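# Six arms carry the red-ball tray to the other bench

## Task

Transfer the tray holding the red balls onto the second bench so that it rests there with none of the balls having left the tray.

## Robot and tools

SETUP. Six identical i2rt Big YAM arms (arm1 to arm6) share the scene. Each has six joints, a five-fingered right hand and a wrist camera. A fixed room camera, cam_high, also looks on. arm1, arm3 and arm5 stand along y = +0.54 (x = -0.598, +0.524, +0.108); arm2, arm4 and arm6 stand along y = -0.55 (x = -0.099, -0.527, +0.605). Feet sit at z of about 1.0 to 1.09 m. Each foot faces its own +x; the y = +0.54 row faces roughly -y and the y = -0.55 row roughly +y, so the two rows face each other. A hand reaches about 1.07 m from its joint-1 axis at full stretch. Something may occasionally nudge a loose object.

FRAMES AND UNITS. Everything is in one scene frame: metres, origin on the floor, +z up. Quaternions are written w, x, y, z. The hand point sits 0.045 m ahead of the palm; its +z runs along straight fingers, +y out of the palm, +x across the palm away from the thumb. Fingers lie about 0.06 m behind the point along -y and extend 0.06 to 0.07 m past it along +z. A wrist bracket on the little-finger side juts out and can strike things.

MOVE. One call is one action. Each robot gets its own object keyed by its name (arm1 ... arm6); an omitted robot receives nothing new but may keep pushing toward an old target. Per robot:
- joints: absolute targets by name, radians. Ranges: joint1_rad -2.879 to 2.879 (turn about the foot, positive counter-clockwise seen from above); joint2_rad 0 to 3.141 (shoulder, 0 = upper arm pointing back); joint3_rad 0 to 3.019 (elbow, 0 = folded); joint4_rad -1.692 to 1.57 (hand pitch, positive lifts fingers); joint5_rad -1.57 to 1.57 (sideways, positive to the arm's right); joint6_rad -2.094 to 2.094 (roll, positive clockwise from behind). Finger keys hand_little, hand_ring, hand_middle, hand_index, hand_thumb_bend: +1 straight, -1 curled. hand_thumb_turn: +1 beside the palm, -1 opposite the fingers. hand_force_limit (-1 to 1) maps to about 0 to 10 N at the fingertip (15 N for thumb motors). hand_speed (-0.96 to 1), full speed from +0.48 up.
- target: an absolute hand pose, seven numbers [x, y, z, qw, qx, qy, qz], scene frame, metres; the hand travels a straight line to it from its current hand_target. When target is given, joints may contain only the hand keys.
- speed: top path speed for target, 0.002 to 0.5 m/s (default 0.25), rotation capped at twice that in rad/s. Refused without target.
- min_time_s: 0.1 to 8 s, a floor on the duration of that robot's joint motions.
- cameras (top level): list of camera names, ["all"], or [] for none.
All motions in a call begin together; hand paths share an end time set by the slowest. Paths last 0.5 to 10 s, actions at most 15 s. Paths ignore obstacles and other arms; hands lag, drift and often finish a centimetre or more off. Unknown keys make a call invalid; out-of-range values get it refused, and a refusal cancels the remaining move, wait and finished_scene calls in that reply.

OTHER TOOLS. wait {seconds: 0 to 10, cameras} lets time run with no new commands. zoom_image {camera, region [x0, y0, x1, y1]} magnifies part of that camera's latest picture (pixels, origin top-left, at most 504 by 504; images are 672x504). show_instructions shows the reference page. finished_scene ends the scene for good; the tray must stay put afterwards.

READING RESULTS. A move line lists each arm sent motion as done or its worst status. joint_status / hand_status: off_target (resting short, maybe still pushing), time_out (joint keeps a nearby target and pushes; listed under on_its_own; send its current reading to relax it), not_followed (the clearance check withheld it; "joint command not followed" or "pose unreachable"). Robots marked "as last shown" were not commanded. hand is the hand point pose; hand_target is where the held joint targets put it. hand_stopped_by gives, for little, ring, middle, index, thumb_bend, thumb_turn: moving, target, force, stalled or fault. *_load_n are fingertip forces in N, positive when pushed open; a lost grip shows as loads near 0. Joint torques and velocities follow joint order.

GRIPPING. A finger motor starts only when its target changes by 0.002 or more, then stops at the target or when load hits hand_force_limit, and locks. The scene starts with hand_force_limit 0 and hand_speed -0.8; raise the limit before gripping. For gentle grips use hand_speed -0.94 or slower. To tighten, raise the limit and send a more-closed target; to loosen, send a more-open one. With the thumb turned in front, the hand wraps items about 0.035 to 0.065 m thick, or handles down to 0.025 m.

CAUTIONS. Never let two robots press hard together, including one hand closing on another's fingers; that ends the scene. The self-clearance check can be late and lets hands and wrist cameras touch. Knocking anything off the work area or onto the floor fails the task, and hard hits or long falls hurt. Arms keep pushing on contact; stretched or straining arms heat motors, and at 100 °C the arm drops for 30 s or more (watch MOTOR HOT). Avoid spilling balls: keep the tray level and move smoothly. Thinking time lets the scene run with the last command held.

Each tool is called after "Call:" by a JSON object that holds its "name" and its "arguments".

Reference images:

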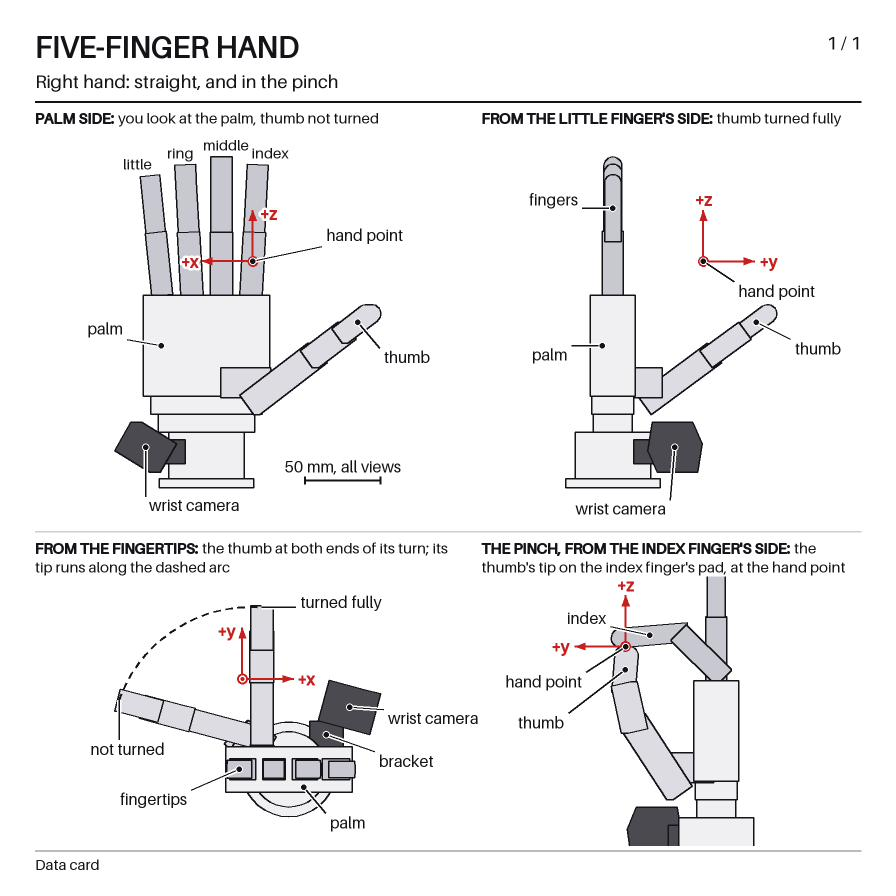

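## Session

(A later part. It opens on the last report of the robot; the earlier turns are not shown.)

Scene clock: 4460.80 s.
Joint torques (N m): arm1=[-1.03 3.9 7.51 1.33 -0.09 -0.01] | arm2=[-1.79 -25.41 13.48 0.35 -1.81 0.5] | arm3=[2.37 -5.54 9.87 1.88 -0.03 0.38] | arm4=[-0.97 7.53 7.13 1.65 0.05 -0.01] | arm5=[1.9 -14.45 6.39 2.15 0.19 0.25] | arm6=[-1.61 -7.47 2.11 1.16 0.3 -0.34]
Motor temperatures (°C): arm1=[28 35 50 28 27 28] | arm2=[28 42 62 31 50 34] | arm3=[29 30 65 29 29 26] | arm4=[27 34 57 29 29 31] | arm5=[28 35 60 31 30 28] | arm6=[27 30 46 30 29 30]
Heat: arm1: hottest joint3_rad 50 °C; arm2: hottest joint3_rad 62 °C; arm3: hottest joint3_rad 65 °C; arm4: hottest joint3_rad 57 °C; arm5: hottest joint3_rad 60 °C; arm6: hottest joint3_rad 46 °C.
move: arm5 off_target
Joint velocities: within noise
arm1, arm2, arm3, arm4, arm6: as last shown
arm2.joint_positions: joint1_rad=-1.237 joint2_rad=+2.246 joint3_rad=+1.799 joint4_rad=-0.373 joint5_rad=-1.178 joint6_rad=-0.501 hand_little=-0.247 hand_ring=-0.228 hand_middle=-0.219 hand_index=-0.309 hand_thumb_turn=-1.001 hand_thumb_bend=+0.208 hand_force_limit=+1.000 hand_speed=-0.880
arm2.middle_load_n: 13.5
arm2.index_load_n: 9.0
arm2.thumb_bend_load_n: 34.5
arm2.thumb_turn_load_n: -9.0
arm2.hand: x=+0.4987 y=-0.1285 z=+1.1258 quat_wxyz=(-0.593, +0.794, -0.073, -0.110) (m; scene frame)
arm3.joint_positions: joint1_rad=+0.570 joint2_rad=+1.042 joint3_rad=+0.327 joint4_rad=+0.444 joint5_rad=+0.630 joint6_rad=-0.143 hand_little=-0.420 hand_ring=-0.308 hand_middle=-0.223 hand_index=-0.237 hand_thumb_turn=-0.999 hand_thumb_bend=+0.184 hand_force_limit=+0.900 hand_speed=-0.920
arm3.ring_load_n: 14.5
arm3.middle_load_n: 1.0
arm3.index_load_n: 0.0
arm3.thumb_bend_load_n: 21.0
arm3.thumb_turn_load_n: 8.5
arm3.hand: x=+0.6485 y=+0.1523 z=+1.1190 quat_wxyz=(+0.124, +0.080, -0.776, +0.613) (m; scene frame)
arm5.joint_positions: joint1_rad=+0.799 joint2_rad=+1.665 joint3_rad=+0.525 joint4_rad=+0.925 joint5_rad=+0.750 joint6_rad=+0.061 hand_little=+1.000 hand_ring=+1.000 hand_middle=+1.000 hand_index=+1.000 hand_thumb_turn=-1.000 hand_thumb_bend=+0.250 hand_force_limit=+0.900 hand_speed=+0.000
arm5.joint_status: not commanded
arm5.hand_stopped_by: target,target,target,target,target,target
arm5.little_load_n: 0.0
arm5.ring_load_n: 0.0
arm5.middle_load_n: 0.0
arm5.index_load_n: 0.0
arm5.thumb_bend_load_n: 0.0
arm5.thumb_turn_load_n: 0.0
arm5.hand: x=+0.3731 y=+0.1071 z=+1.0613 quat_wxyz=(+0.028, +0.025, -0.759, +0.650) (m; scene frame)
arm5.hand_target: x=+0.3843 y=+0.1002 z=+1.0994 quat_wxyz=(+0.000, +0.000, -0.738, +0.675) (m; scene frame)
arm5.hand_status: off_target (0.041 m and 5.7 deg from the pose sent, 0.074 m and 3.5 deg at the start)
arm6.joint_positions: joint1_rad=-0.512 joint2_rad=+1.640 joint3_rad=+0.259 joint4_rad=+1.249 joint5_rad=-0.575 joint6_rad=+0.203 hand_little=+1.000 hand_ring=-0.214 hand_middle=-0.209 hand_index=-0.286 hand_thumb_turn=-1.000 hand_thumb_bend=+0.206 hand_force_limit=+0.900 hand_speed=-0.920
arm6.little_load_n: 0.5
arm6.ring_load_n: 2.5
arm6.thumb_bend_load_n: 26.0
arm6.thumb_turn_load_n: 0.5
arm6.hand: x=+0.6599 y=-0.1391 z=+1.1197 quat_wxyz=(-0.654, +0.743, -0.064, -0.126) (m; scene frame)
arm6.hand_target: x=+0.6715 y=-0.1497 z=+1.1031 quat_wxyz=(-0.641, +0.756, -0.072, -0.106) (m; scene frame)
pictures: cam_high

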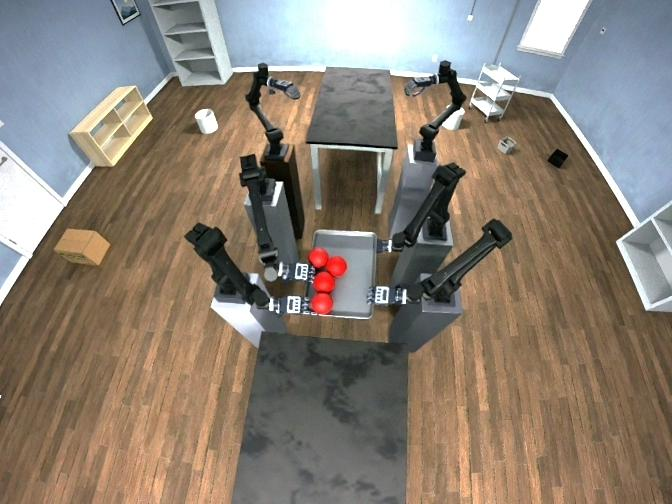

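Call:
{"name": "move", "arguments": {"arm5": {"target": [0.385, 0.10, 1.080, 0.0, 0.0, -0.7380, 0.6750], "speed": 0.04}, "arm3": {"target": [0.6693, 0.1476, 1.09, 0.092, 0.067, -0.765, 0.634], "speed": 0.05}, "arm6": {"target": [0.674, -0.1469, 1.135, -0.642, 0.757, -0.072, -0.105], "speed": 0.05}, "cameras": ["cam_high"]}}

Scene clock: 4470.97 s.
Joint torques (N m): arm1=[-1.03 3.84 7.53 1.35 -0.09 -0.01] | arm2=[-0.67 -24.88 13.49 0.7 -1.48 0.29] | arm3=[2.08 -3.6 6 2.13 -0.1 0.43] | arm4=[-0.56 7 7.1 1.72 0.02 -0.01] | arm5=[1.38 -11.81 5.61 3.89 0.33 0.31] | arm6=[-1.03 -11.22 5.07 2.02 -0.25 -0.08]
Motor temperatures (°C): arm1=[28 35 50 28 27 28] | arm2=[28 42 64 31 49 33] | arm3=[29 30 64 29 28 26] | arm4=[27 34 57 29 29 31] | arm5=[28 36 59 31 30 28] | arm6=[27 30 46 30 29 30]
Heat: arm1: hottest joint3_rad 50 °C; arm2: hottest joint3_rad 64 °C; arm3: hottest joint3_rad 64 °C; arm4: hottest joint3_rad 57 °C; arm5: hottest joint3_rad 59 °C; arm6: hottest joint3_rad 46 °C.
move: arm3 off_target; arm5 off_target; arm6 off_target
Joint velocities: within noise
arm1, arm2, arm4: as last shown
arm2.joint_positions: joint1_rad=-1.251 joint2_rad=+2.243 joint3_rad=+1.799 joint4_rad=-0.381 joint5_rad=-1.187 joint6_rad=-0.477 hand_little=-0.247 hand_ring=-0.228 hand_middle=-0.220 hand_index=-0.309 hand_thumb_turn=-1.001 hand_thumb_bend=+0.208 hand_force_limit=+1.000 hand_speed=-0.880
arm2.middle_load_n: 3.0
arm2.index_load_n: 10.5
arm2.thumb_bend_load_n: 30.5
arm2.thumb_turn_load_n: -6.5
arm2.hand: x=+0.5010 y=-0.1367 z=+1.1294 quat_wxyz=(-0.594, +0.791, -0.087, -0.118) (m; scene frame)
arm2.hand_target: x=+0.5170 y=-0.1391 z=+1.2086 quat_wxyz=(-0.618, +0.779, -0.060, -0.084) (m; scene frame)
arm3.joint_positions: joint1_rad=+0.574 joint2_rad=+1.206 joint3_rad=+0.296 joint4_rad=+0.698 joint5_rad=+0.631 joint6_rad=-0.150 hand_little=-0.420 hand_ring=-0.308 hand_middle=-0.223 hand_index=-0.237 hand_thumb_turn=-0.999 hand_thumb_bend=+0.184 hand_force_limit=+0.900 hand_speed=-0.920
arm3.joint_status: not commanded
arm3.hand_stopped_by: target,force,force,force,force,target
arm3.little_load_n: -0.5
arm3.ring_load_n: 12.5
arm3.middle_load_n: 1.5
arm3.index_load_n: 0.0
arm3.thumb_bend_load_n: 21.0
arm3.thumb_turn_load_n: 6.5
arm3.hand: x=+0.6568 y=+0.1411 z=+1.0977 quat_wxyz=(+0.116, +0.072, -0.761, +0.634) (m; scene frame)
arm3.hand_target: x=+0.6688 y=+0.1479 z=+1.0902 quat_wxyz=(+0.092, +0.068, -0.765, +0.633) (m; scene frame)
arm3.hand_status: off_target (0.016 m and 2.8 deg from the pose sent, 0.036 m and 4.8 deg at the start)
arm5.joint_positions: joint1_rad=+0.802 joint2_rad=+1.697 joint3_rad=+0.525 joint4_rad=+0.950 joint5_rad=+0.746 joint6_rad=+0.057 hand_little=+1.000 hand_ring=+1.000 hand_middle=+1.000 hand_index=+1.000 hand_thumb_turn=-1.000 hand_thumb_bend=+0.250 hand_force_limit=+0.900 hand_speed=+0.000
arm5.joint_status: not commanded
arm5.hand_stopped_by: target,target,target,target,target,target
arm5.little_load_n: 0.0
arm5.ring_load_n: 0.0
arm5.middle_load_n: 0.0
arm5.index_load_n: 0.0
arm5.thumb_bend_load_n: 0.0
arm5.thumb_turn_load_n: 0.0
arm5.hand: x=+0.3748 y=+0.1082 z=+1.0511 quat_wxyz=(+0.029, +0.031, -0.760, +0.648) (m; scene frame)
arm5.hand_target: x=+0.3844 y=+0.1005 z=+1.0800 quat_wxyz=(+0.000, +0.000, -0.739, +0.674) (m; scene frame)
arm5.hand_status: off_target (0.032 m and 6.3 deg from the pose sent, 0.023 m and 5.7 deg at the start)
arm6.joint_positions: joint1_rad=-0.520 joint2_rad=+1.510 joint3_rad=+0.252 joint4_rad=+1.031 joint5_rad=-0.563 joint6_rad=+0.174 hand_little=+1.000 hand_ring=-0.214 hand_middle=-0.209 hand_index=-0.286 hand_thumb_turn=-1.000 hand_thumb_bend=+0.206 hand_force_limit=+0.900 hand_speed=-0.920
arm6.joint_status: not commanded
arm6.hand_stopped_by: target,force,force,force,target,target
arm6.little_load_n: 0.0
arm6.ring_load_n: 1.0
arm6.middle_load_n: 0.0
arm6.index_load_n: 12.5
arm6.thumb_bend_load_n: 28.5
arm6.thumb_turn_load_n: -0.5
arm6.hand: x=+0.6611 y=-0.1501 z=+1.1192 quat_wxyz=(-0.623, +0.768, -0.080, -0.124) (m; scene frame)
arm6.hand_target: x=+0.6736 y=-0.1469 z=+1.1345 quat_wxyz=(-0.642, +0.756, -0.072, -0.105) (m; scene frame)
arm6.hand_status: off_target (0.021 m and 3.4 deg from the pose sent, 0.022 m and 3.4 deg at the start)
pictures: cam_high

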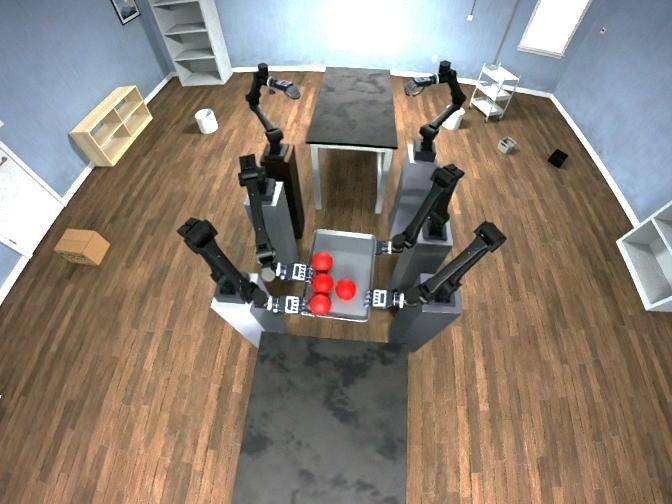

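Call:
{"name": "move", "arguments": {"arm5": {"target": [0.445, 0.10, 1.080, 0.0, 0.0, -0.7380, 0.6750], "speed": 0.06}, "arm2": {"target": [0.580, -0.1396, 1.208, -0.620, 0.777, -0.066, -0.086], "speed": 0.06}, "arm3": {"target": [0.7303, 0.1476, 1.085, 0.092, 0.067, -0.765, 0.634], "speed": 0.06}, "arm6": {"target": [0.735, -0.1469, 1.12, -0.642, 0.757, -0.072, -0.105], "speed": 0.06}, "cameras": ["cam_high"]}}

Scene clock: 4491.80 s.
Joint torques (N m): arm1=[-1.08 3.84 7.53 1.35 -0.09 -0.01] | arm2=[-1.67 -24.18 15.77 0.72 -1.99 0.18] | arm3=[3.31 -6.18 7.34 1.81 0.19 0.65] | arm4=[-0.62 7.18 7.01 1.72 0.02 -0.02] | arm5=[1.96 -11.4 9.57 1.84 0.35 0.38] | arm6=[-2.37 -8 5.53 2.43 -0.28 -0.3]
Motor temperatures (°C): arm1=[28 35 50 28 27 28] | arm2=[28 44 64 31 46 32] | arm3=[29 30 60 29 28 27] | arm4=[27 34 56 29 29 31] | arm5=[28 36 58 32 30 28] | arm6=[27 31 47 30 29 30]
Heat: arm1: hottest joint3_rad 50 °C; arm2: hottest joint3_rad 64 °C; arm3: hottest joint3_rad 60 °C; arm4: hottest joint3_rad 56 °C; arm5: hottest joint3_rad 58 °C; arm6: hottest joint3_rad 47 °C.
move: arm2 off_target; arm3 off_target; arm5 off_target; arm6 off_target
Joint velocities: within noise
arm1, arm4: as last shown
arm2.joint_positions: joint1_rad=-1.267 joint2_rad=+2.372 joint3_rad=+2.081 joint4_rad=-0.535 joint5_rad=-1.193 joint6_rad=-0.485 hand_little=-0.247 hand_ring=-0.228 hand_middle=-0.220 hand_index=-0.308 hand_thumb_turn=-1.001 hand_thumb_bend=+0.208 hand_force_limit=+1.000 hand_speed=-0.880
arm2.joint_status: not commanded
arm2.hand_stopped_by: force,force,force,force,target,target
arm2.little_load_n: 0.0
arm2.ring_load_n: 0.0
arm2.middle_load_n: 0.0
arm2.index_load_n: 12.0
arm2.thumb_bend_load_n: 29.5
arm2.thumb_turn_load_n: -6.5
arm2.hand: x=+0.5554 y=-0.1299 z=+1.1453 quat_wxyz=(-0.596, +0.790, -0.090, -0.113) (m; scene frame)
arm2.hand_target: x=+0.5760 y=-0.1411 z=+1.2074 quat_wxyz=(-0.620, +0.777, -0.066, -0.085) (m; scene frame)
arm2.hand_status: off_target (0.068 m and 5.2 deg from the pose sent, 0.112 m and 5.6 deg at the start)
arm3.joint_positions: joint1_rad=+0.736 joint2_rad=+1.344 joint3_rad=+0.364 joint4_rad=+0.707 joint5_rad=+0.794 joint6_rad=-0.120 hand_little=-0.420 hand_ring=-0.308 hand_middle=-0.222 hand_index=-0.237 hand_thumb_turn=-0.999 hand_thumb_bend=+0.184 hand_force_limit=+0.900 hand_speed=-0.920
arm3.joint_status: not commanded
arm3.hand_stopped_by: target,force,force,force,force,target
arm3.little_load_n: 0.0
arm3.ring_load_n: 11.0
arm3.middle_load_n: 6.5
arm3.index_load_n: 1.0
arm3.thumb_bend_load_n: 27.5
arm3.thumb_turn_load_n: 8.0
arm3.hand: x=+0.7057 y=+0.1455 z=+1.0799 quat_wxyz=(+0.130, +0.084, -0.766, +0.623) (m; scene frame)
arm3.hand_target: x=+0.7297 y=+0.1482 z=+1.0854 quat_wxyz=(+0.092, +0.068, -0.765, +0.634) (m; scene frame)
arm3.hand_status: off_target (0.025 m and 5.0 deg from the pose sent, 0.075 m and 2.8 deg at the start)
arm5.joint_positions: joint1_rad=+0.907 joint2_rad=+1.745 joint3_rad=+0.595 joint4_rad=+0.938 joint5_rad=+0.853 joint6_rad=+0.067 hand_little=+1.000 hand_ring=+1.000 hand_middle=+1.000 hand_index=+1.000 hand_thumb_turn=-1.000 hand_thumb_bend=+0.250 hand_force_limit=+0.900 hand_speed=+0.000
arm5.joint_status: not commanded
arm5.hand_stopped_by: target,target,target,target,target,target
arm5.little_load_n: 0.0
arm5.ring_load_n: 0.0
arm5.middle_load_n: 0.0
arm5.index_load_n: 0.0
arm5.thumb_bend_load_n: 0.0
arm5.thumb_turn_load_n: 0.0
arm5.hand: x=+0.4200 y=+0.1165 z=+1.0537 quat_wxyz=(+0.030, +0.030, -0.753, +0.657) (m; scene frame)
arm5.hand_target: x=+0.4435 y=+0.1018 z=+1.0811 quat_wxyz=(+0.000, +0.000, -0.738, +0.675) (m; scene frame)
arm5.hand_status: off_target (0.040 m and 5.5 deg from the pose sent, 0.076 m and 6.3 deg at the start)
arm6.joint_positions: joint1_rad=-0.687 joint2_rad=+1.585 joint3_rad=+0.336 joint4_rad=+1.028 joint5_rad=-0.743 joint6_rad=+0.151 hand_little=+1.000 hand_ring=-0.214 hand_middle=-0.209 hand_index=-0.285 hand_thumb_turn=-1.000 hand_thumb_bend=+0.207 hand_force_limit=+0.900 hand_speed=-0.920
arm6.joint_status: not commanded
arm6.hand_stopped_by: target,force,force,force,target,target
arm6.little_load_n: 0.0
arm6.ring_load_n: 0.0
arm6.middle_load_n: 0.0
arm6.index_load_n: 17.0
arm6.thumb_bend_load_n: 25.0
arm6.thumb_turn_load_n: 2.5
arm6.hand: x=+0.7136 y=-0.1462 z=+1.1219 quat_wxyz=(-0.633, +0.759, -0.076, -0.132) (m; scene frame)
arm6.hand_target: x=+0.7345 y=-0.1474 z=+1.1201 quat_wxyz=(-0.641, +0.757, -0.072, -0.105) (m; scene frame)
arm6.hand_status: off_target (0.021 m and 3.3 deg from the pose sent, 0.074 m and 3.4 deg at the start)
pictures: cam_high

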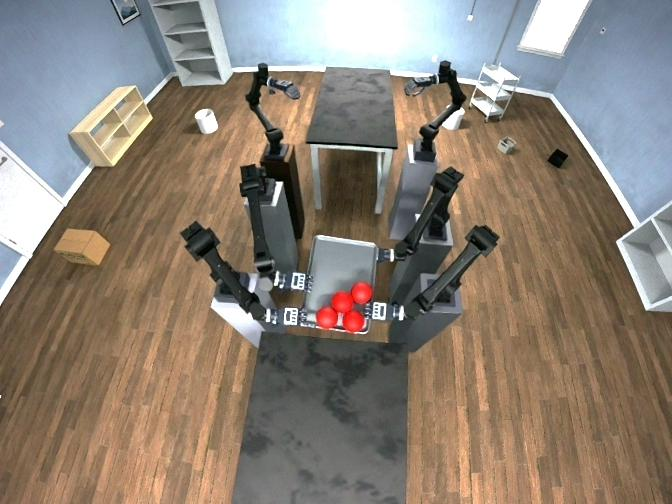

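Call:
{"name": "move", "arguments": {"arm5": {"target": [0.465, 0.10, 1.080, 0.0, 0.0, -0.7380, 0.6750], "speed": 0.06}, "arm2": {"target": [0.630, -0.1396, 1.200, -0.620, 0.777, -0.066, -0.086], "speed": 0.06}, "arm3": {"target": [0.7803, 0.1476, 1.085, 0.092, 0.067, -0.765, 0.634], "speed": 0.06}, "arm6": {"target": [0.788, -0.1469, 1.12, -0.642, 0.757, -0.072, -0.105], "speed": 0.06}, "cameras": ["cam_high"]}}

Scene clock: 4504.33 s.
Joint torques (N m): arm1=[-0.97 3.9 7.51 1.35 -0.09 -0.02] | arm2=[-1.26 -24.64 16.31 0.72 -1.64 0.02] | arm3=[3.43 -7.77 8.18 1.21 0.36 0.6] | arm4=[-0.56 7.24 7.12 1.63 0.01 -0.02] | arm5=[1.26 -11.87 9.65 1.76 0.49 0.39] | arm6=[-2.37 -9.76 6.32 1.37 -0.55 -0.17]
Motor temperatures (°C): arm1=[28 34 50 28 27 28] | arm2=[28 43 64 31 46 32] | arm3=[29 30 58 29 28 27] | arm4=[27 33 56 29 29 31] | arm5=[28 35 59 31 30 29] | arm6=[27 31 47 30 29 30]
Heat: arm1: hottest joint3_rad 50 °C; arm2: hottest joint3_rad 64 °C; arm3: hottest joint3_rad 58 °C; arm4: hottest joint3_rad 56 °C; arm5: hottest joint3_rad 59 °C; arm6: hottest joint3_rad 47 °C.
move: arm2 off_target; arm3 off_target; arm5 off_target; arm6 off_target
Joint velocities: within noise
arm1, arm4: as last shown
arm2.joint_positions: joint1_rad=-1.291 joint2_rad=+2.586 joint3_rad=+2.481 joint4_rad=-0.752 joint5_rad=-1.216 joint6_rad=-0.509 hand_little=-0.247 hand_ring=-0.228 hand_middle=-0.220 hand_index=-0.308 hand_thumb_turn=-1.001 hand_thumb_bend=+0.208 hand_force_limit=+1.000 hand_speed=-0.880
arm2.joint_status: not commanded
arm2.hand_stopped_by: force,force,force,force,target,target
arm2.little_load_n: 0.0
arm2.ring_load_n: 0.5
arm2.middle_load_n: 0.0
arm2.index_load_n: 11.0
arm2.thumb_bend_load_n: 27.0
arm2.thumb_turn_load_n: -6.0
arm2.hand: x=+0.6085 y=-0.1303 z=+1.1426 quat_wxyz=(-0.599, +0.787, -0.094, -0.117) (m; scene frame)
arm2.hand_target: x=+0.6257 y=-0.1410 z=+1.1995 quat_wxyz=(-0.621, +0.777, -0.067, -0.084) (m; scene frame)
arm2.hand_status: off_target (0.062 m and 5.5 deg from the pose sent, 0.093 m and 5.2 deg at the start)
arm3.joint_positions: joint1_rad=+0.846 joint2_rad=+1.434 joint3_rad=+0.449 joint4_rad=+0.681 joint5_rad=+0.898 joint6_rad=-0.070 hand_little=-0.420 hand_ring=-0.308 hand_middle=-0.222 hand_index=-0.237 hand_thumb_turn=-0.999 hand_thumb_bend=+0.184 hand_force_limit=+0.900 hand_speed=-0.920
arm3.joint_status: not commanded
arm3.hand_stopped_by: target,force,force,force,force,target
arm3.little_load_n: 0.0
arm3.ring_load_n: 14.5
arm3.middle_load_n: 6.5
arm3.index_load_n: -0.5
arm3.thumb_bend_load_n: 29.0
arm3.thumb_turn_load_n: 7.5
arm3.hand: x=+0.7531 y=+0.1454 z=+1.0774 quat_wxyz=(+0.128, +0.083, -0.766, +0.625) (m; scene frame)
arm3.hand_target: x=+0.7795 y=+0.1483 z=+1.0853 quat_wxyz=(+0.092, +0.068, -0.765, +0.634) (m; scene frame)
arm3.hand_status: off_target (0.028 m and 4.6 deg from the pose sent, 0.075 m and 5.0 deg at the start)
arm5.joint_positions: joint1_rad=+0.945 joint2_rad=+1.770 joint3_rad=+0.641 joint4_rad=+0.915 joint5_rad=+0.880 joint6_rad=+0.073 hand_little=+1.000 hand_ring=+1.000 hand_middle=+1.000 hand_index=+1.000 hand_thumb_turn=-1.000 hand_thumb_bend=+0.250 hand_force_limit=+0.900 hand_speed=+0.000
arm5.joint_status: not commanded
arm5.hand_stopped_by: target,target,target,target,target,target
arm5.little_load_n: 0.0
arm5.ring_load_n: 0.0
arm5.middle_load_n: 0.0
arm5.index_load_n: 0.0
arm5.thumb_bend_load_n: 0.0
arm5.thumb_turn_load_n: 0.0
arm5.hand: x=+0.4442 y=+0.1176 z=+1.0546 quat_wxyz=(+0.026, +0.033, -0.751, +0.659) (m; scene frame)
arm5.hand_target: x=+0.4637 y=+0.1016 z=+1.0811 quat_wxyz=(-0.001, +0.000, -0.738, +0.675) (m; scene frame)
arm5.hand_status: off_target (0.037 m and 5.4 deg from the pose sent, 0.055 m and 5.5 deg at the start)
arm6.joint_positions: joint1_rad=-0.813 joint2_rad=+1.643 joint3_rad=+0.429 joint4_rad=+0.975 joint5_rad=-0.860 joint6_rad=+0.098 hand_little=+1.000 hand_ring=-0.214 hand_middle=-0.209 hand_index=-0.285 hand_thumb_turn=-1.000 hand_thumb_bend=+0.207 hand_force_limit=+0.900 hand_speed=-0.920
arm6.joint_status: not commanded
arm6.hand_stopped_by: target,force,force,force,target,target
arm6.little_load_n: 0.0
arm6.ring_load_n: 0.0
arm6.middle_load_n: 0.0
arm6.index_load_n: 15.0
arm6.thumb_bend_load_n: 24.5
arm6.thumb_turn_load_n: 0.0
arm6.hand: x=+0.7672 y=-0.1446 z=+1.1206 quat_wxyz=(-0.638, +0.757, -0.070, -0.123) (m; scene frame)
arm6.hand_target: x=+0.7875 y=-0.1473 z=+1.1200 quat_wxyz=(-0.641, +0.756, -0.072, -0.105) (m; scene frame)
arm6.hand_status: off_target (0.021 m and 2.1 deg from the pose sent, 0.074 m and 3.2 deg at the start)
pictures: cam_high

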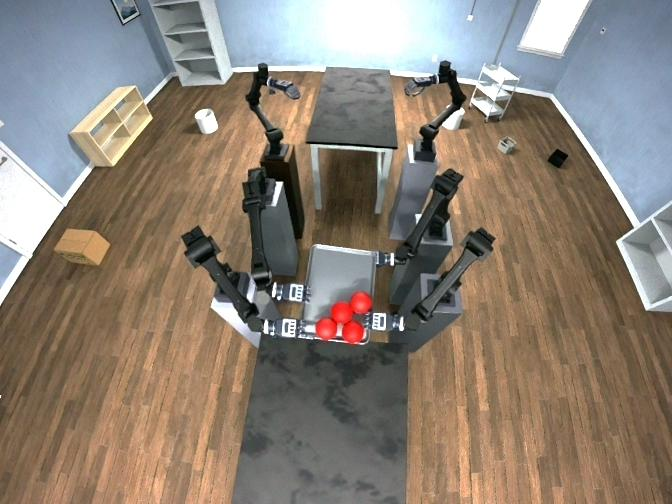

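Call:
{"name": "move", "arguments": {"arm5": {"target": [0.44, 0.11, 0.98, 0.0, 0.0, -0.7500, 0.6600], "speed": 0.08}, "cameras": ["cam_high"]}}

Scene clock: 4516.87 s.
Joint torques (N m): arm1=[-1.08 3.9 7.53 1.33 -0.09 -0.01] | arm2=[-1.26 -25.88 16.36 0.8 -1.75 0.38] | arm3=[3.43 -9.05 8.08 1.26 0.42 -0.06] | arm4=[-0.67 7.18 7.09 1.72 0.03 -0.03] | arm5=[0.44 -10.7 4.21 2.19 0.02 0.2] | arm6=[-1.96 -9.7 6.06 1.43 -0.45 -0.1]
Motor temperatures (°C): arm1=[28 34 50 28 27 28] | arm2=[28 44 68 31 46 32] | arm3=[29 30 57 29 28 27] | arm4=[27 33 56 29 29 31] | arm5=[28 35 60 31 30 29] | arm6=[27 31 47 30 29 30]
Heat: arm1: hottest joint3_rad 50 °C; arm2: hottest joint3_rad 68 °C; arm3: hottest joint3_rad 57 °C; arm4: hottest joint3_rad 56 °C; arm5: hottest joint3_rad 60 °C; arm6: hottest joint3_rad 47 °C.
move: arm5 done
Joint velocities: within noise
arm1, arm2, arm3, arm4, arm6: as last shown
arm2.joint_positions: joint1_rad=-1.291 joint2_rad=+2.604 joint3_rad=+2.482 joint4_rad=-0.753 joint5_rad=-1.214 joint6_rad=-0.542 hand_little=-0.247 hand_ring=-0.228 hand_middle=-0.220 hand_index=-0.308 hand_thumb_turn=-1.001 hand_thumb_bend=+0.208 hand_force_limit=+1.000 hand_speed=-0.880
arm2.ring_load_n: 0.0
arm2.middle_load_n: 1.5
arm2.index_load_n: 15.5
arm2.thumb_bend_load_n: 20.0
arm2.thumb_turn_load_n: -4.0
arm2.hand: x=+0.6095 y=-0.1309 z=+1.1273 quat_wxyz=(-0.597, +0.789, -0.087, -0.113) (m; scene frame)
arm2.hand_target: x=+0.6258 y=-0.1411 z=+1.1994 quat_wxyz=(-0.620, +0.777, -0.067, -0.084) (m; scene frame)
arm3.joint_positions: joint1_rad=+0.846 joint2_rad=+1.447 joint3_rad=+0.449 joint4_rad=+0.679 joint5_rad=+0.897 joint6_rad=+0.004 hand_little=-0.420 hand_ring=-0.308 hand_middle=-0.222 hand_index=-0.237 hand_thumb_turn=-0.999 hand_thumb_bend=+0.184 hand_force_limit=+0.900 hand_speed=-0.920
arm3.ring_load_n: 16.0
arm3.middle_load_n: 9.0
arm3.index_load_n: 1.0
arm3.thumb_bend_load_n: 27.5
arm3.thumb_turn_load_n: 5.5
arm3.hand: x=+0.7575 y=+0.1455 z=+1.0726 quat_wxyz=(+0.108, +0.059, -0.771, +0.625) (m; scene frame)
arm3.hand_target: x=+0.7796 y=+0.1483 z=+1.0853 quat_wxyz=(+0.092, +0.068, -0.765, +0.634) (m; scene frame)
arm5.joint_positions: joint1_rad=+0.927 joint2_rad=+2.011 joint3_rad=+0.641 joint4_rad=+1.157 joint5_rad=+0.863 joint6_rad=+0.135 hand_little=+1.000 hand_ring=+1.000 hand_middle=+1.000 hand_index=+1.000 hand_thumb_turn=-1.000 hand_thumb_bend=+0.250 hand_force_limit=+0.900 hand_speed=+0.000
arm5.joint_status: not commanded
arm5.hand_stopped_by: target,target,target,target,target,target
arm5.little_load_n: -0.5
arm5.ring_load_n: 0.0
arm5.middle_load_n: 0.0
arm5.index_load_n: 0.0
arm5.thumb_bend_load_n: 0.0
arm5.thumb_turn_load_n: 0.0
arm5.hand: x=+0.4398 y=+0.1153 z=+0.9830 quat_wxyz=(+0.004, +0.009, -0.753, +0.658) (m; scene frame)
arm5.hand_target: x=+0.4399 y=+0.1101 z=+0.9800 quat_wxyz=(+0.000, +0.000, -0.751, +0.660) (m; scene frame)
arm5.hand_status: done (0.006 m and 1.2 deg from the pose sent, 0.075 m and 4.8 deg at the start)
arm6.joint_positions: joint1_rad=-0.817 joint2_rad=+1.643 joint3_rad=+0.433 joint4_rad=+0.975 joint5_rad=-0.862 joint6_rad=+0.089 hand_little=+1.000 hand_ring=-0.214 hand_middle=-0.209 hand_index=-0.285 hand_thumb_turn=-1.000 hand_thumb_bend=+0.207 hand_force_limit=+0.900 hand_speed=-0.920
arm6.index_load_n: 17.5
arm6.thumb_bend_load_n: 15.5
arm6.thumb_turn_load_n: 1.5
arm6.hand: x=+0.7699 y=-0.1440 z=+1.1214 quat_wxyz=(-0.640, +0.757, -0.066, -0.119) (m; scene frame)
arm6.hand_target: x=+0.7875 y=-0.1473 z=+1.1201 quat_wxyz=(-0.641, +0.756, -0.072, -0.105) (m; scene frame)
pictures: cam_high

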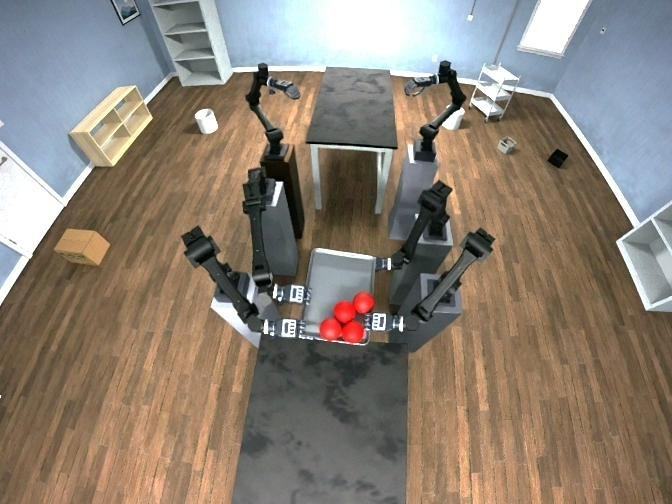

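Call:
{"name": "move", "arguments": {"arm5": {"target": [0.15, 0.11, 0.97, 0.0, 0.0, -0.7650, 0.6400], "speed": 0.15}, "arm2": {"target": [0.6258, -0.1396, 1.165, -0.620, 0.777, -0.066, -0.086], "speed": 0.06}, "arm3": {"target": [0.7796, 0.1476, 1.045, 0.092, 0.067, -0.765, 0.634], "speed": 0.06}, "arm6": {"target": [0.7875, -0.1469, 1.075, -0.642, 0.757, -0.072, -0.105], "speed": 0.06}, "cameras": ["cam_high"]}}

Scene clock: 4530.33 s.
Joint torques (N m): arm1=[-1.08 3.9 7.51 1.33 -0.09 -0.01] | arm2=[-1.14 -27.46 12.03 1.54 -2.11 0.39] | arm3=[3.08 -10.52 5.16 2.76 0.37 -0.03] | arm4=[-0.67 7.12 7.13 1.72 0.02 -0.05] | arm5=[0.5 -8.64 0.35 2.62 -0.12 -0.01] | arm6=[-1.44 -9.35 4.56 2.51 -0.26 -0.1]
Motor temperatures (°C): arm1=[28 34 50 28 27 28] | arm2=[28 47 70 31 46 31] | arm3=[29 30 56 29 28 27] | arm4=[27 33 56 29 29 31] | arm5=[28 36 58 31 30 28] | arm6=[27 31 47 30 29 30]
Heat: arm1: hottest joint3_rad 50 °C; arm2: hottest joint3_rad 70 °C; arm3: hottest joint3_rad 56 °C; arm4: hottest joint3_rad 56 °C; arm5: hottest joint3_rad 58 °C; arm6: hottest joint3_rad 47 °C.
move: arm2 off_target; arm3 off_target; arm5 done; arm6 off_target
Joint velocities: within noise
arm1, arm4: as last shown
arm1.ring_load_n: -0.5
arm2.joint_positions: joint1_rad=-1.290 joint2_rad=+2.637 joint3_rad=+2.461 joint4_rad=-0.705 joint5_rad=-1.206 joint6_rad=-0.558 hand_little=-0.247 hand_ring=-0.228 hand_middle=-0.220 hand_index=-0.308 hand_thumb_turn=-1.001 hand_thumb_bend=+0.208 hand_force_limit=+1.000 hand_speed=-0.880
arm2.joint_status: not commanded
arm2.hand_stopped_by: force,force,force,force,target,target
arm2.little_load_n: 0.0
arm2.ring_load_n: 0.0
arm2.middle_load_n: 0.0
arm2.index_load_n: 15.0
arm2.thumb_bend_load_n: 23.0
arm2.thumb_turn_load_n: -4.5
arm2.hand: x=+0.6115 y=-0.1304 z=+1.0930 quat_wxyz=(-0.595, +0.792, -0.083, -0.108) (m; scene frame)
arm2.hand_target: x=+0.6237 y=-0.1398 z=+1.1632 quat_wxyz=(-0.619, +0.778, -0.065, -0.087) (m; scene frame)
arm2.hand_status: off_target (0.074 m and 4.6 deg from the pose sent, 0.042 m and 4.9 deg at the start)
arm3.joint_positions: joint1_rad=+0.849 joint2_rad=+1.602 joint3_rad=+0.449 joint4_rad=+0.809 joint5_rad=+0.898 joint6_rad=+0.004 hand_little=-0.420 hand_ring=-0.308 hand_middle=-0.222 hand_index=-0.237 hand_thumb_turn=-0.999 hand_thumb_bend=+0.184 hand_force_limit=+0.900 hand_speed=-0.920
arm3.joint_status: not commanded
arm3.hand_stopped_by: target,force,force,force,force,target
arm3.little_load_n: 0.0
arm3.ring_load_n: 11.0
arm3.middle_load_n: 8.5
arm3.index_load_n: 3.0
arm3.thumb_bend_load_n: 29.0
arm3.thumb_turn_load_n: 7.5
arm3.hand: x=+0.7612 y=+0.1433 z=+1.0323 quat_wxyz=(+0.114, +0.066, -0.775, +0.618) (m; scene frame)
arm3.hand_target: x=+0.7793 y=+0.1477 z=+1.0448 quat_wxyz=(+0.092, +0.067, -0.765, +0.633) (m; scene frame)
arm3.hand_status: off_target (0.023 m and 3.3 deg from the pose sent, 0.035 m and 2.4 deg at the start)
arm5.joint_positions: joint1_rad=+0.106 joint2_rad=+2.011 joint3_rad=+0.298 joint4_rad=+1.523 joint5_rad=+0.052 joint6_rad=+0.011 hand_little=+1.000 hand_ring=+1.000 hand_middle=+1.000 hand_index=+1.000 hand_thumb_turn=-1.000 hand_thumb_bend=+0.250 hand_force_limit=+0.900 hand_speed=+0.000
arm5.joint_status: not commanded
arm5.hand_stopped_by: target,target,target,target,target,target
arm5.little_load_n: 0.0
arm5.ring_load_n: 0.0
arm5.middle_load_n: 0.0
arm5.index_load_n: 0.0
arm5.thumb_bend_load_n: 0.5
arm5.thumb_turn_load_n: 0.0
arm5.hand: x=+0.1537 y=+0.1082 z=+0.9699 quat_wxyz=(-0.005, -0.002, -0.769, +0.639) (m; scene frame)
arm5.hand_target: x=+0.1501 y=+0.1100 z=+0.9700 quat_wxyz=(+0.000, +0.000, -0.767, +0.641) (m; scene frame)
arm5.hand_status: done (0.004 m and 0.7 deg from the pose sent, 0.290 m and 2.8 deg at the start)
arm6.joint_positions: joint1_rad=-0.824 joint2_rad=+1.815 joint3_rad=+0.436 joint4_rad=+1.135 joint5_rad=-0.865 joint6_rad=+0.090 hand_little=+1.000 hand_ring=-0.214 hand_middle=-0.209 hand_index=-0.285 hand_thumb_turn=-1.000 hand_thumb_bend=+0.207 hand_force_limit=+0.900 hand_speed=-0.920
arm6.joint_status: not commanded
arm6.hand_stopped_by: target,force,force,force,target,target
arm6.little_load_n: 0.0
arm6.ring_load_n: 0.0
arm6.middle_load_n: 0.0
arm6.index_load_n: 16.5
arm6.thumb_bend_load_n: 17.5
arm6.thumb_turn_load_n: 2.0
arm6.hand: x=+0.7717 y=-0.1457 z=+1.0806 quat_wxyz=(-0.637, +0.758, -0.070, -0.120) (m; scene frame)
arm6.hand_target: x=+0.7871 y=-0.1472 z=+1.0753 quat_wxyz=(-0.641, +0.757, -0.072, -0.105) (m; scene frame)
arm6.hand_status: off_target (0.017 m and 1.9 deg from the pose sent, 0.050 m and 1.7 deg at the start)
pictures: cam_high

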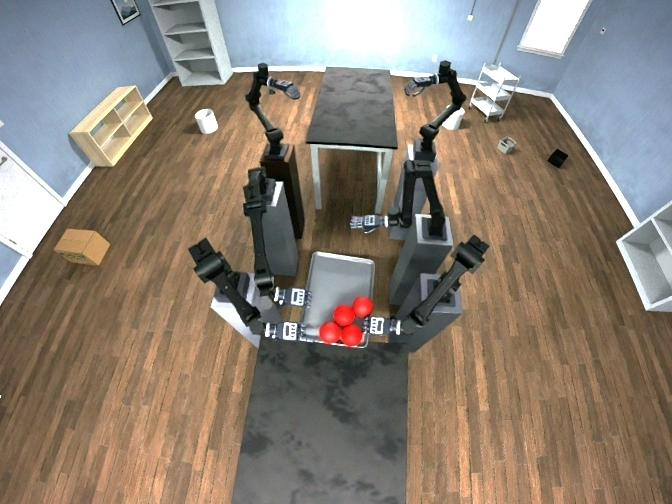

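Call:
{"name": "move", "arguments": {"arm2": {"target": [0.6258, -0.1396, 1.120, -0.620, 0.777, -0.066, -0.086], "speed": 0.06}, "arm3": {"target": [0.7796, 0.1476, 1.005, 0.092, 0.067, -0.765, 0.634], "speed": 0.06}, "arm6": {"target": [0.7875, -0.1469, 1.025, -0.642, 0.757, -0.072, -0.105], "speed": 0.06}, "cameras": ["cam_high"]}}

Scene clock: 4539.73 s.
Joint torques (N m): arm1=[-1.08 3.84 7.53 1.36 -0.08 -0.01] | arm2=[-1.14 -27.69 11.58 1.31 -2.26 0.48] | arm3=[3.02 -11.52 3.74 3.03 0.27 -0.02] | arm4=[-0.73 7.18 7.15 1.78 0.01 -0.01] | arm5=[0.56 -8.64 0.36 2.58 -0.11 0] | arm6=[-1.38 -10.11 2.8 2.45 0.01 -0.15]
Motor temperatures (°C): arm1=[28 34 50 28 27 28] | arm2=[28 49 68 31 46 31] | arm3=[29 31 55 29 28 27] | arm4=[27 33 56 29 29 31] | arm5=[28 36 56 31 30 28] | arm6=[27 31 47 30 29 30]
Heat: arm1: hottest joint3_rad 50 °C; arm2: hottest joint3_rad 68 °C; arm3: hottest joint3_rad 55 °C; arm4: hottest joint3_rad 56 °C; arm5: hottest joint3_rad 56 °C; arm6: hottest joint3_rad 47 °C.
move: arm2 off_target; arm3 off_target; arm6 off_target
Joint velocities: within noise
arm1.joint_positions: joint1_rad=+0.908 joint2_rad=+0.255 joint3_rad=+1.003 joint4_rad=-0.893 joint5_rad=+0.604 joint6_rad=+0.209 hand_little=+0.150 hand_ring=+0.150 hand_middle=+0.150 hand_index=+0.150 hand_thumb_turn=-1.000 hand_thumb_bend=+0.250 hand_force_limit=+0.600 hand_speed=-0.600
arm1.joint_status: not commanded
arm1.hand_stopped_by: target,target,target,target,target,target
arm1.little_load_n: 0.0
arm1.ring_load_n: 0.0
arm1.middle_load_n: 0.0
arm1.index_load_n: 0.0
arm1.thumb_bend_load_n: 0.0
arm1.thumb_turn_load_n: 0.0
arm1.hand: x=-0.4896 y=+0.3531 z=+1.5454 quat_wxyz=(-0.123, +0.052, -0.750, +0.648) (m; scene frame)
arm1.hand_target: x=-0.4924 y=+0.3539 z=+1.5427 quat_wxyz=(-0.118, +0.055, -0.751, +0.648) (m; scene frame)
arm1.hand_status: not commanded
arm2.joint_positions: joint1_rad=-1.290 joint2_rad=+2.674 joint3_rad=+2.412 joint4_rad=-0.614 joint5_rad=-1.202 joint6_rad=-0.569 hand_little=-0.247 hand_ring=-0.228 hand_middle=-0.220 hand_index=-0.308 hand_thumb_turn=-1.001 hand_thumb_bend=+0.208 hand_force_limit=+1.000 hand_speed=-0.880
arm2.joint_status: not commanded
arm2.hand_stopped_by: force,force,force,force,target,target
arm2.little_load_n: 0.0
arm2.ring_load_n: 0.0
arm2.middle_load_n: 0.0
arm2.index_load_n: 14.5
arm2.thumb_bend_load_n: 24.5
arm2.thumb_turn_load_n: -5.0
arm2.hand: x=+0.6107 y=-0.1309 z=+1.0466 quat_wxyz=(-0.596, +0.793, -0.078, -0.102) (m; scene frame)
arm2.hand_target: x=+0.6244 y=-0.1394 z=+1.1178 quat_wxyz=(-0.619, +0.778, -0.064, -0.087) (m; scene frame)
arm2.hand_status: off_target (0.075 m and 4.1 deg from the pose sent, 0.032 m and 4.6 deg at the start)
arm3.joint_positions: joint1_rad=+0.849 joint2_rad=+1.771 joint3_rad=+0.444 joint4_rad=+0.975 joint5_rad=+0.901 joint6_rad=+0.003 hand_little=-0.420 hand_ring=-0.308 hand_middle=-0.222 hand_index=-0.237 hand_thumb_turn=-0.999 hand_thumb_bend=+0.184 hand_force_limit=+0.900 hand_speed=-0.920
arm3.joint_status: not commanded
arm3.hand_stopped_by: target,force,force,force,force,target
arm3.little_load_n: 0.0
arm3.ring_load_n: 12.0
arm3.middle_load_n: 8.0
arm3.index_load_n: 2.0
arm3.thumb_bend_load_n: 28.5
arm3.thumb_turn_load_n: 6.5
arm3.hand: x=+0.7595 y=+0.1443 z=+0.9905 quat_wxyz=(+0.117, +0.068, -0.776, +0.616) (m; scene frame)
arm3.hand_target: x=+0.7792 y=+0.1477 z=+1.0047 quat_wxyz=(+0.092, +0.067, -0.765, +0.633) (m; scene frame)
arm3.hand_status: off_target (0.025 m and 3.8 deg from the pose sent, 0.033 m and 3.3 deg at the start)
arm4.joint_positions: joint1_rad=-0.908 joint2_rad=+0.256 joint3_rad=+1.008 joint4_rad=-0.888 joint5_rad=-0.602 joint6_rad=-0.198 hand_little=+0.150 hand_ring=+0.150 hand_middle=+0.150 hand_index=+0.150 hand_thumb_turn=-1.000 hand_thumb_bend=+0.250 hand_force_limit=+0.500 hand_speed=-0.500
arm4.joint_status: not commanded
arm4.hand_stopped_by: target,target,target,target,target,target
arm4.little_load_n: 0.0
arm4.ring_load_n: 0.0
arm4.middle_load_n: 0.0
arm4.index_load_n: 0.0
arm4.thumb_bend_load_n: 0.0
arm4.thumb_turn_load_n: 0.0
arm4.hand: x=-0.4720 y=-0.3509 z=+1.4874 quat_wxyz=(-0.648, +0.742, -0.076, +0.153) (m; scene frame)
arm4.hand_target: x=-0.4748 y=-0.3517 z=+1.4821 quat_wxyz=(-0.645, +0.746, -0.075, +0.148) (m; scene frame)
arm4.hand_status: not commanded
arm5: as last shown
arm5.joint_positions: joint1_rad=+0.106 joint2_rad=+2.011 joint3_rad=+0.298 joint4_rad=+1.523 joint5_rad=+0.052 joint6_rad=+0.010 hand_little=+1.000 hand_ring=+1.000 hand_middle=+1.000 hand_index=+1.000 hand_thumb_turn=-1.000 hand_thumb_bend=+0.250 hand_force_limit=+0.900 hand_speed=+0.000
arm5.thumb_bend_load_n: -0.5
arm5.hand: x=+0.1537 y=+0.1082 z=+0.9698 quat_wxyz=(-0.005, -0.002, -0.769, +0.639) (m; scene frame)
arm6.joint_positions: joint1_rad=-0.825 joint2_rad=+2.029 joint3_rad=+0.467 joint4_rad=+1.318 joint5_rad=-0.871 joint6_rad=+0.095 hand_little=+1.000 hand_ring=-0.214 hand_middle=-0.209 hand_index=-0.285 hand_thumb_turn=-1.000 hand_thumb_bend=+0.207 hand_force_limit=+0.900 hand_speed=-0.920
arm6.joint_status: not commanded
arm6.hand_stopped_by: target,force,force,force,target,target
arm6.little_load_n: 0.0
arm6.ring_load_n: 0.0
arm6.middle_load_n: 0.0
arm6.index_load_n: 16.5
arm6.thumb_bend_load_n: 18.0
arm6.thumb_turn_load_n: 2.0
arm6.hand: x=+0.7717 y=-0.1453 z=+1.0327 quat_wxyz=(-0.637, +0.757, -0.071, -0.124) (m; scene frame)
arm6.hand_target: x=+0.7871 y=-0.1473 z=+1.0253 quat_wxyz=(-0.641, +0.757, -0.072, -0.105) (m; scene frame)
arm6.hand_status: off_target (0.018 m and 2.2 deg from the pose sent, 0.058 m and 1.9 deg at the start)
pictures: cam_high

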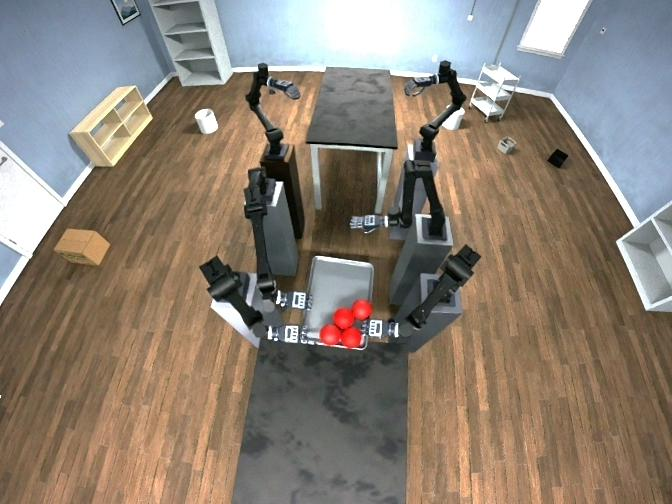

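Call:
{"name": "move", "arguments": {"arm2": {"target": [0.670, -0.1396, 1.105, -0.620, 0.777, -0.066, -0.086], "speed": 0.07}, "arm3": {"target": [0.825, 0.1476, 0.995, 0.092, 0.067, -0.765, 0.634], "speed": 0.07}, "arm6": {"target": [0.833, -0.1469, 1.0, -0.642, 0.757, -0.072, -0.105], "speed": 0.07}, "cameras": ["cam_high", "arm3_cam_wrist"]}}

Scene clock: 4552.00 s.
Joint torques (N m): arm1=[-1.08 3.84 7.53 1.33 -0.08 -0.02] | arm2=[-1.73 -26.99 17.32 0.5 -2.15 0.71] | arm3=[3.19 -12.98 6.06 1.7 0.58 0.04] | arm4=[-0.67 7.3 7.09 1.78 0.03 -0.03] | arm5=[0.5 -8.7 0.34 2.61 -0.11 0.01] | arm6=[-2.32 -12.1 3.06 1.05 0.2 -0.29]
Motor temperatures (°C): arm1=[28 34 50 28 27 28] | arm2=[28 50 66 31 48 31] | arm3=[29 31 54 29 28 27] | arm4=[27 33 56 29 29 31] | arm5=[28 35 55 32 30 28] | arm6=[27 32 47 30 28 30]
Heat: arm1: hottest joint3_rad 50 °C; arm2: hottest joint3_rad 66 °C; arm3: hottest joint3_rad 54 °C; arm4: hottest joint3_rad 56 °C; arm5: hottest joint3_rad 55 °C; arm6: hottest joint3_rad 47 °C.
move: arm2 off_target; arm3 off_target; arm6 off_target
Joint velocities: within noise
arm1, arm4, arm5: as last shown
arm2.joint_positions: joint1_rad=-1.300 joint2_rad=+2.926 joint3_rad=+2.838 joint4_rad=-0.731 joint5_rad=-1.196 joint6_rad=-0.534 hand_little=-0.247 hand_ring=-0.228 hand_middle=-0.220 hand_index=-0.308 hand_thumb_turn=-1.001 hand_thumb_bend=+0.208 hand_force_limit=+1.000 hand_speed=-0.880
arm2.joint_status: not commanded
arm2.hand_stopped_by: force,force,force,force,target,target
arm2.little_load_n: 0.0
arm2.ring_load_n: 0.0
arm2.middle_load_n: 3.0
arm2.index_load_n: 11.5
arm2.thumb_bend_load_n: 24.5
arm2.thumb_turn_load_n: -5.5
arm2.hand: x=+0.6484 y=-0.1265 z=+1.0202 quat_wxyz=(-0.602, +0.790, -0.081, -0.087) (m; scene frame)
arm2.hand_target: x=+0.6665 y=-0.1401 z=+1.1025 quat_wxyz=(-0.626, +0.773, -0.072, -0.070) (m; scene frame)
arm2.hand_status: off_target (0.089 m and 3.0 deg from the pose sent, 0.084 m and 4.1 deg at the start; a joint's target at an end of its range on 15 of 67 steps)
arm3.joint_positions: joint1_rad=+0.929 joint2_rad=+1.842 joint3_rad=+0.514 joint4_rad=+0.945 joint5_rad=+0.971 joint6_rad=+0.039 hand_little=-0.420 hand_ring=-0.308 hand_middle=-0.222 hand_index=-0.237 hand_thumb_turn=-1.000 hand_thumb_bend=+0.184 hand_force_limit=+0.900 hand_speed=-0.920
arm3.joint_status: not commanded
arm3.hand_stopped_by: target,force,force,force,force,target
arm3.little_load_n: 0.0
arm3.ring_load_n: 10.5
arm3.middle_load_n: 7.0
arm3.index_load_n: 3.5
arm3.thumb_bend_load_n: 26.0
arm3.thumb_turn_load_n: 4.5
arm3.hand: x=+0.7957 y=+0.1495 z=+0.9776 quat_wxyz=(+0.117, +0.072, -0.775, +0.617) (m; scene frame)
arm3.hand_target: x=+0.8244 y=+0.1484 z=+0.9952 quat_wxyz=(+0.092, +0.067, -0.765, +0.634) (m; scene frame)
arm3.hand_status: off_target (0.034 m and 3.7 deg from the pose sent, 0.066 m and 3.8 deg at the start)
arm5.thumb_bend_load_n: 0.0
arm6.joint_positions: joint1_rad=-0.897 joint2_rad=+2.125 joint3_rad=+0.577 joint4_rad=+1.304 joint5_rad=-0.959 joint6_rad=+0.077 hand_little=+1.000 hand_ring=-0.214 hand_middle=-0.209 hand_index=-0.285 hand_thumb_turn=-1.000 hand_thumb_bend=+0.207 hand_force_limit=+0.900 hand_speed=-0.920
arm6.joint_status: not commanded
arm6.hand_stopped_by: target,force,force,force,target,target
arm6.little_load_n: 0.0
arm6.ring_load_n: 0.0
arm6.middle_load_n: 0.0
arm6.index_load_n: 17.5
arm6.thumb_bend_load_n: 16.0
arm6.thumb_turn_load_n: 3.0
arm6.hand: x=+0.8107 y=-0.1400 z=+1.0122 quat_wxyz=(-0.643, +0.753, -0.063, -0.129) (m; scene frame)
arm6.hand_target: x=+0.8322 y=-0.1474 z=+1.0007 quat_wxyz=(-0.642, +0.756, -0.072, -0.105) (m; scene frame)
arm6.hand_status: off_target (0.026 m and 2.9 deg from the pose sent, 0.070 m and 2.2 deg at the start)
pictures: arm3_cam_wrist, cam_high

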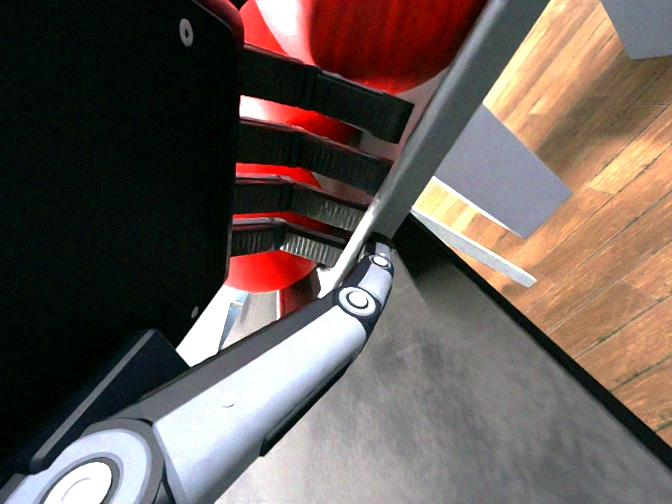

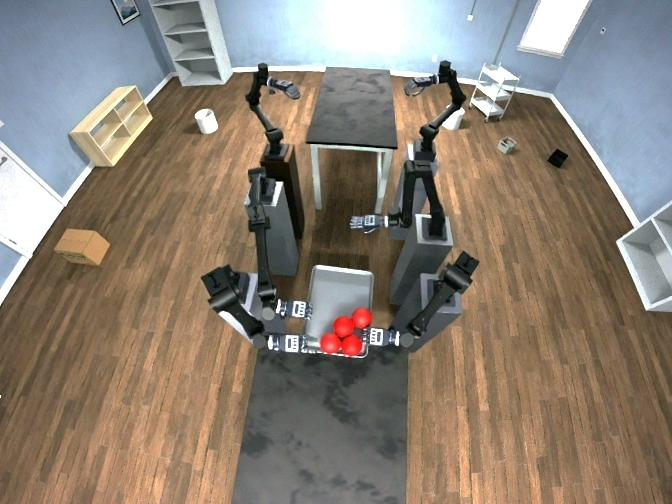

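Call:
{"name": "move", "arguments": {"arm2": {"target": [0.668, -0.1396, 1.06, -0.620, 0.777, -0.066, -0.086], "speed": 0.06}, "arm3": {"target": [0.825, 0.1476, 0.955, 0.092, 0.067, -0.765, 0.634], "speed": 0.06}, "arm6": {"target": [0.833, -0.1469, 0.955, -0.642, 0.757, -0.072, -0.105], "speed": 0.06}, "cameras": ["cam_high", "arm3_cam_wrist"]}}

Scene clock: 4566.13 s.
Joint torques (N m): arm1=[-1.14 3.9 7.51 1.32 -0.09 -0.01] | arm2=[-1.67 -27.16 16.73 0.68 -2.36 0.62] | arm3=[3.25 -13.98 3.79 2.88 0.23 0.04] | arm4=[-0.62 7.53 7.09 1.62 0.03 -0.04] | arm5=[0.62 -8.82 0.35 2.59 -0.11 0] | arm6=[-2.61 -12.16 2.39 2.63 0.44 -0.32]
Motor temperatures (°C): arm1=[28 34 50 28 27 28] | arm2=[28 50 69 31 48 31] | arm3=[29 31 54 29 28 26] | arm4=[27 33 56 29 29 31] | arm5=[28 35 53 32 30 28] | arm6=[27 31 46 30 28 30]
Heat: arm1: hottest joint3_rad 50 °C; arm2: hottest joint3_rad 69 °C; arm3: hottest joint3_rad 54 °C; arm4: hottest joint3_rad 56 °C; arm5: hottest joint3_rad 53 °C; arm6: hottest joint3_rad 46 °C.
move: arm2 off_target; arm3 off_target; arm6 off_target
Joint velocities: within noise
arm1, arm4, arm5: as last shown
arm1.ring_load_n: -0.5
arm2.joint_positions: joint1_rad=-1.300 joint2_rad=+2.984 joint3_rad=+2.843 joint4_rad=-0.708 joint5_rad=-1.194 joint6_rad=-0.549 hand_little=-0.247 hand_ring=-0.228 hand_middle=-0.220 hand_index=-0.308 hand_thumb_turn=-1.001 hand_thumb_bend=+0.208 hand_force_limit=+1.000 hand_speed=-0.880
arm2.joint_status: not commanded
arm2.hand_stopped_by: force,force,force,force,target,target
arm2.little_load_n: 0.0
arm2.ring_load_n: 0.5
arm2.middle_load_n: 3.0
arm2.index_load_n: 13.0
arm2.thumb_bend_load_n: 27.0
arm2.thumb_turn_load_n: -6.0
arm2.hand: x=+0.6431 y=-0.1284 z=+0.9757 quat_wxyz=(-0.598, +0.792, -0.084, -0.093) (m; scene frame)
arm2.hand_target: x=+0.6647 y=-0.1401 z=+1.0575 quat_wxyz=(-0.624, +0.775, -0.071, -0.074) (m; scene frame)
arm2.hand_status: off_target (0.089 m and 3.8 deg from the pose sent, 0.046 m and 3.0 deg at the start; a joint's target at an end of its range on 24 of 44 steps)
arm3.joint_positions: joint1_rad=+0.928 joint2_rad=+1.994 joint3_rad=+0.545 joint4_rad=+1.049 joint5_rad=+0.981 joint6_rad=+0.039 hand_little=-0.420 hand_ring=-0.308 hand_middle=-0.222 hand_index=-0.237 hand_thumb_turn=-1.000 hand_thumb_bend=+0.184 hand_force_limit=+0.900 hand_speed=-0.920
arm3.joint_status: not commanded
arm3.hand_stopped_by: target,force,force,force,force,target
arm3.little_load_n: 0.0
arm3.ring_load_n: 10.0
arm3.middle_load_n: 7.0
arm3.index_load_n: 4.5
arm3.thumb_bend_load_n: 24.5
arm3.thumb_turn_load_n: 4.5
arm3.hand: x=+0.7957 y=+0.1472 z=+0.9376 quat_wxyz=(+0.126, +0.073, -0.777, +0.613) (m; scene frame)
arm3.hand_target: x=+0.8241 y=+0.1482 z=+0.9550 quat_wxyz=(+0.092, +0.067, -0.766, +0.633) (m; scene frame)
arm3.hand_status: off_target (0.034 m and 4.9 deg from the pose sent, 0.037 m and 3.7 deg at the start)
arm5.index_load_n: -0.5
arm6.joint_positions: joint1_rad=-0.897 joint2_rad=+2.284 joint3_rad=+0.626 joint4_rad=+1.373 joint5_rad=-0.965 joint6_rad=+0.077 hand_little=+1.000 hand_ring=-0.214 hand_middle=-0.209 hand_index=-0.285 hand_thumb_turn=-1.000 hand_thumb_bend=+0.207 hand_force_limit=+0.900 hand_speed=-0.920
arm6.joint_status: not commanded
arm6.hand_stopped_by: target,force,force,force,target,target
arm6.little_load_n: 0.0
arm6.ring_load_n: 0.0
arm6.middle_load_n: 0.0
arm6.index_load_n: 17.5
arm6.thumb_bend_load_n: 17.0
arm6.thumb_turn_load_n: 3.0
arm6.hand: x=+0.8068 y=-0.1429 z=+0.9643 quat_wxyz=(-0.632, +0.759, -0.073, -0.141) (m; scene frame)
arm6.hand_target: x=+0.8322 y=-0.1476 z=+0.9558 quat_wxyz=(-0.641, +0.757, -0.072, -0.105) (m; scene frame)
arm6.hand_status: off_target (0.028 m and 4.3 deg from the pose sent, 0.062 m and 2.9 deg at the start)
pictures: arm3_cam_wrist, cam_high

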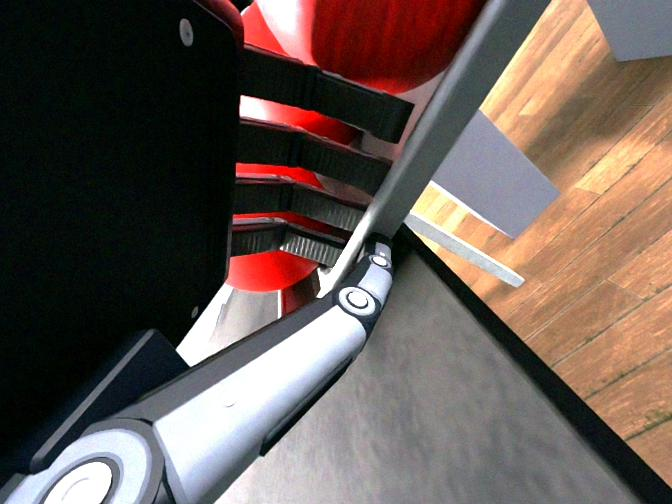

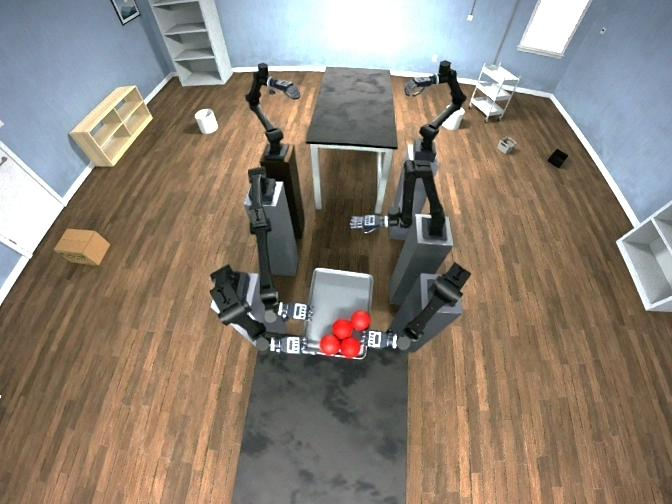

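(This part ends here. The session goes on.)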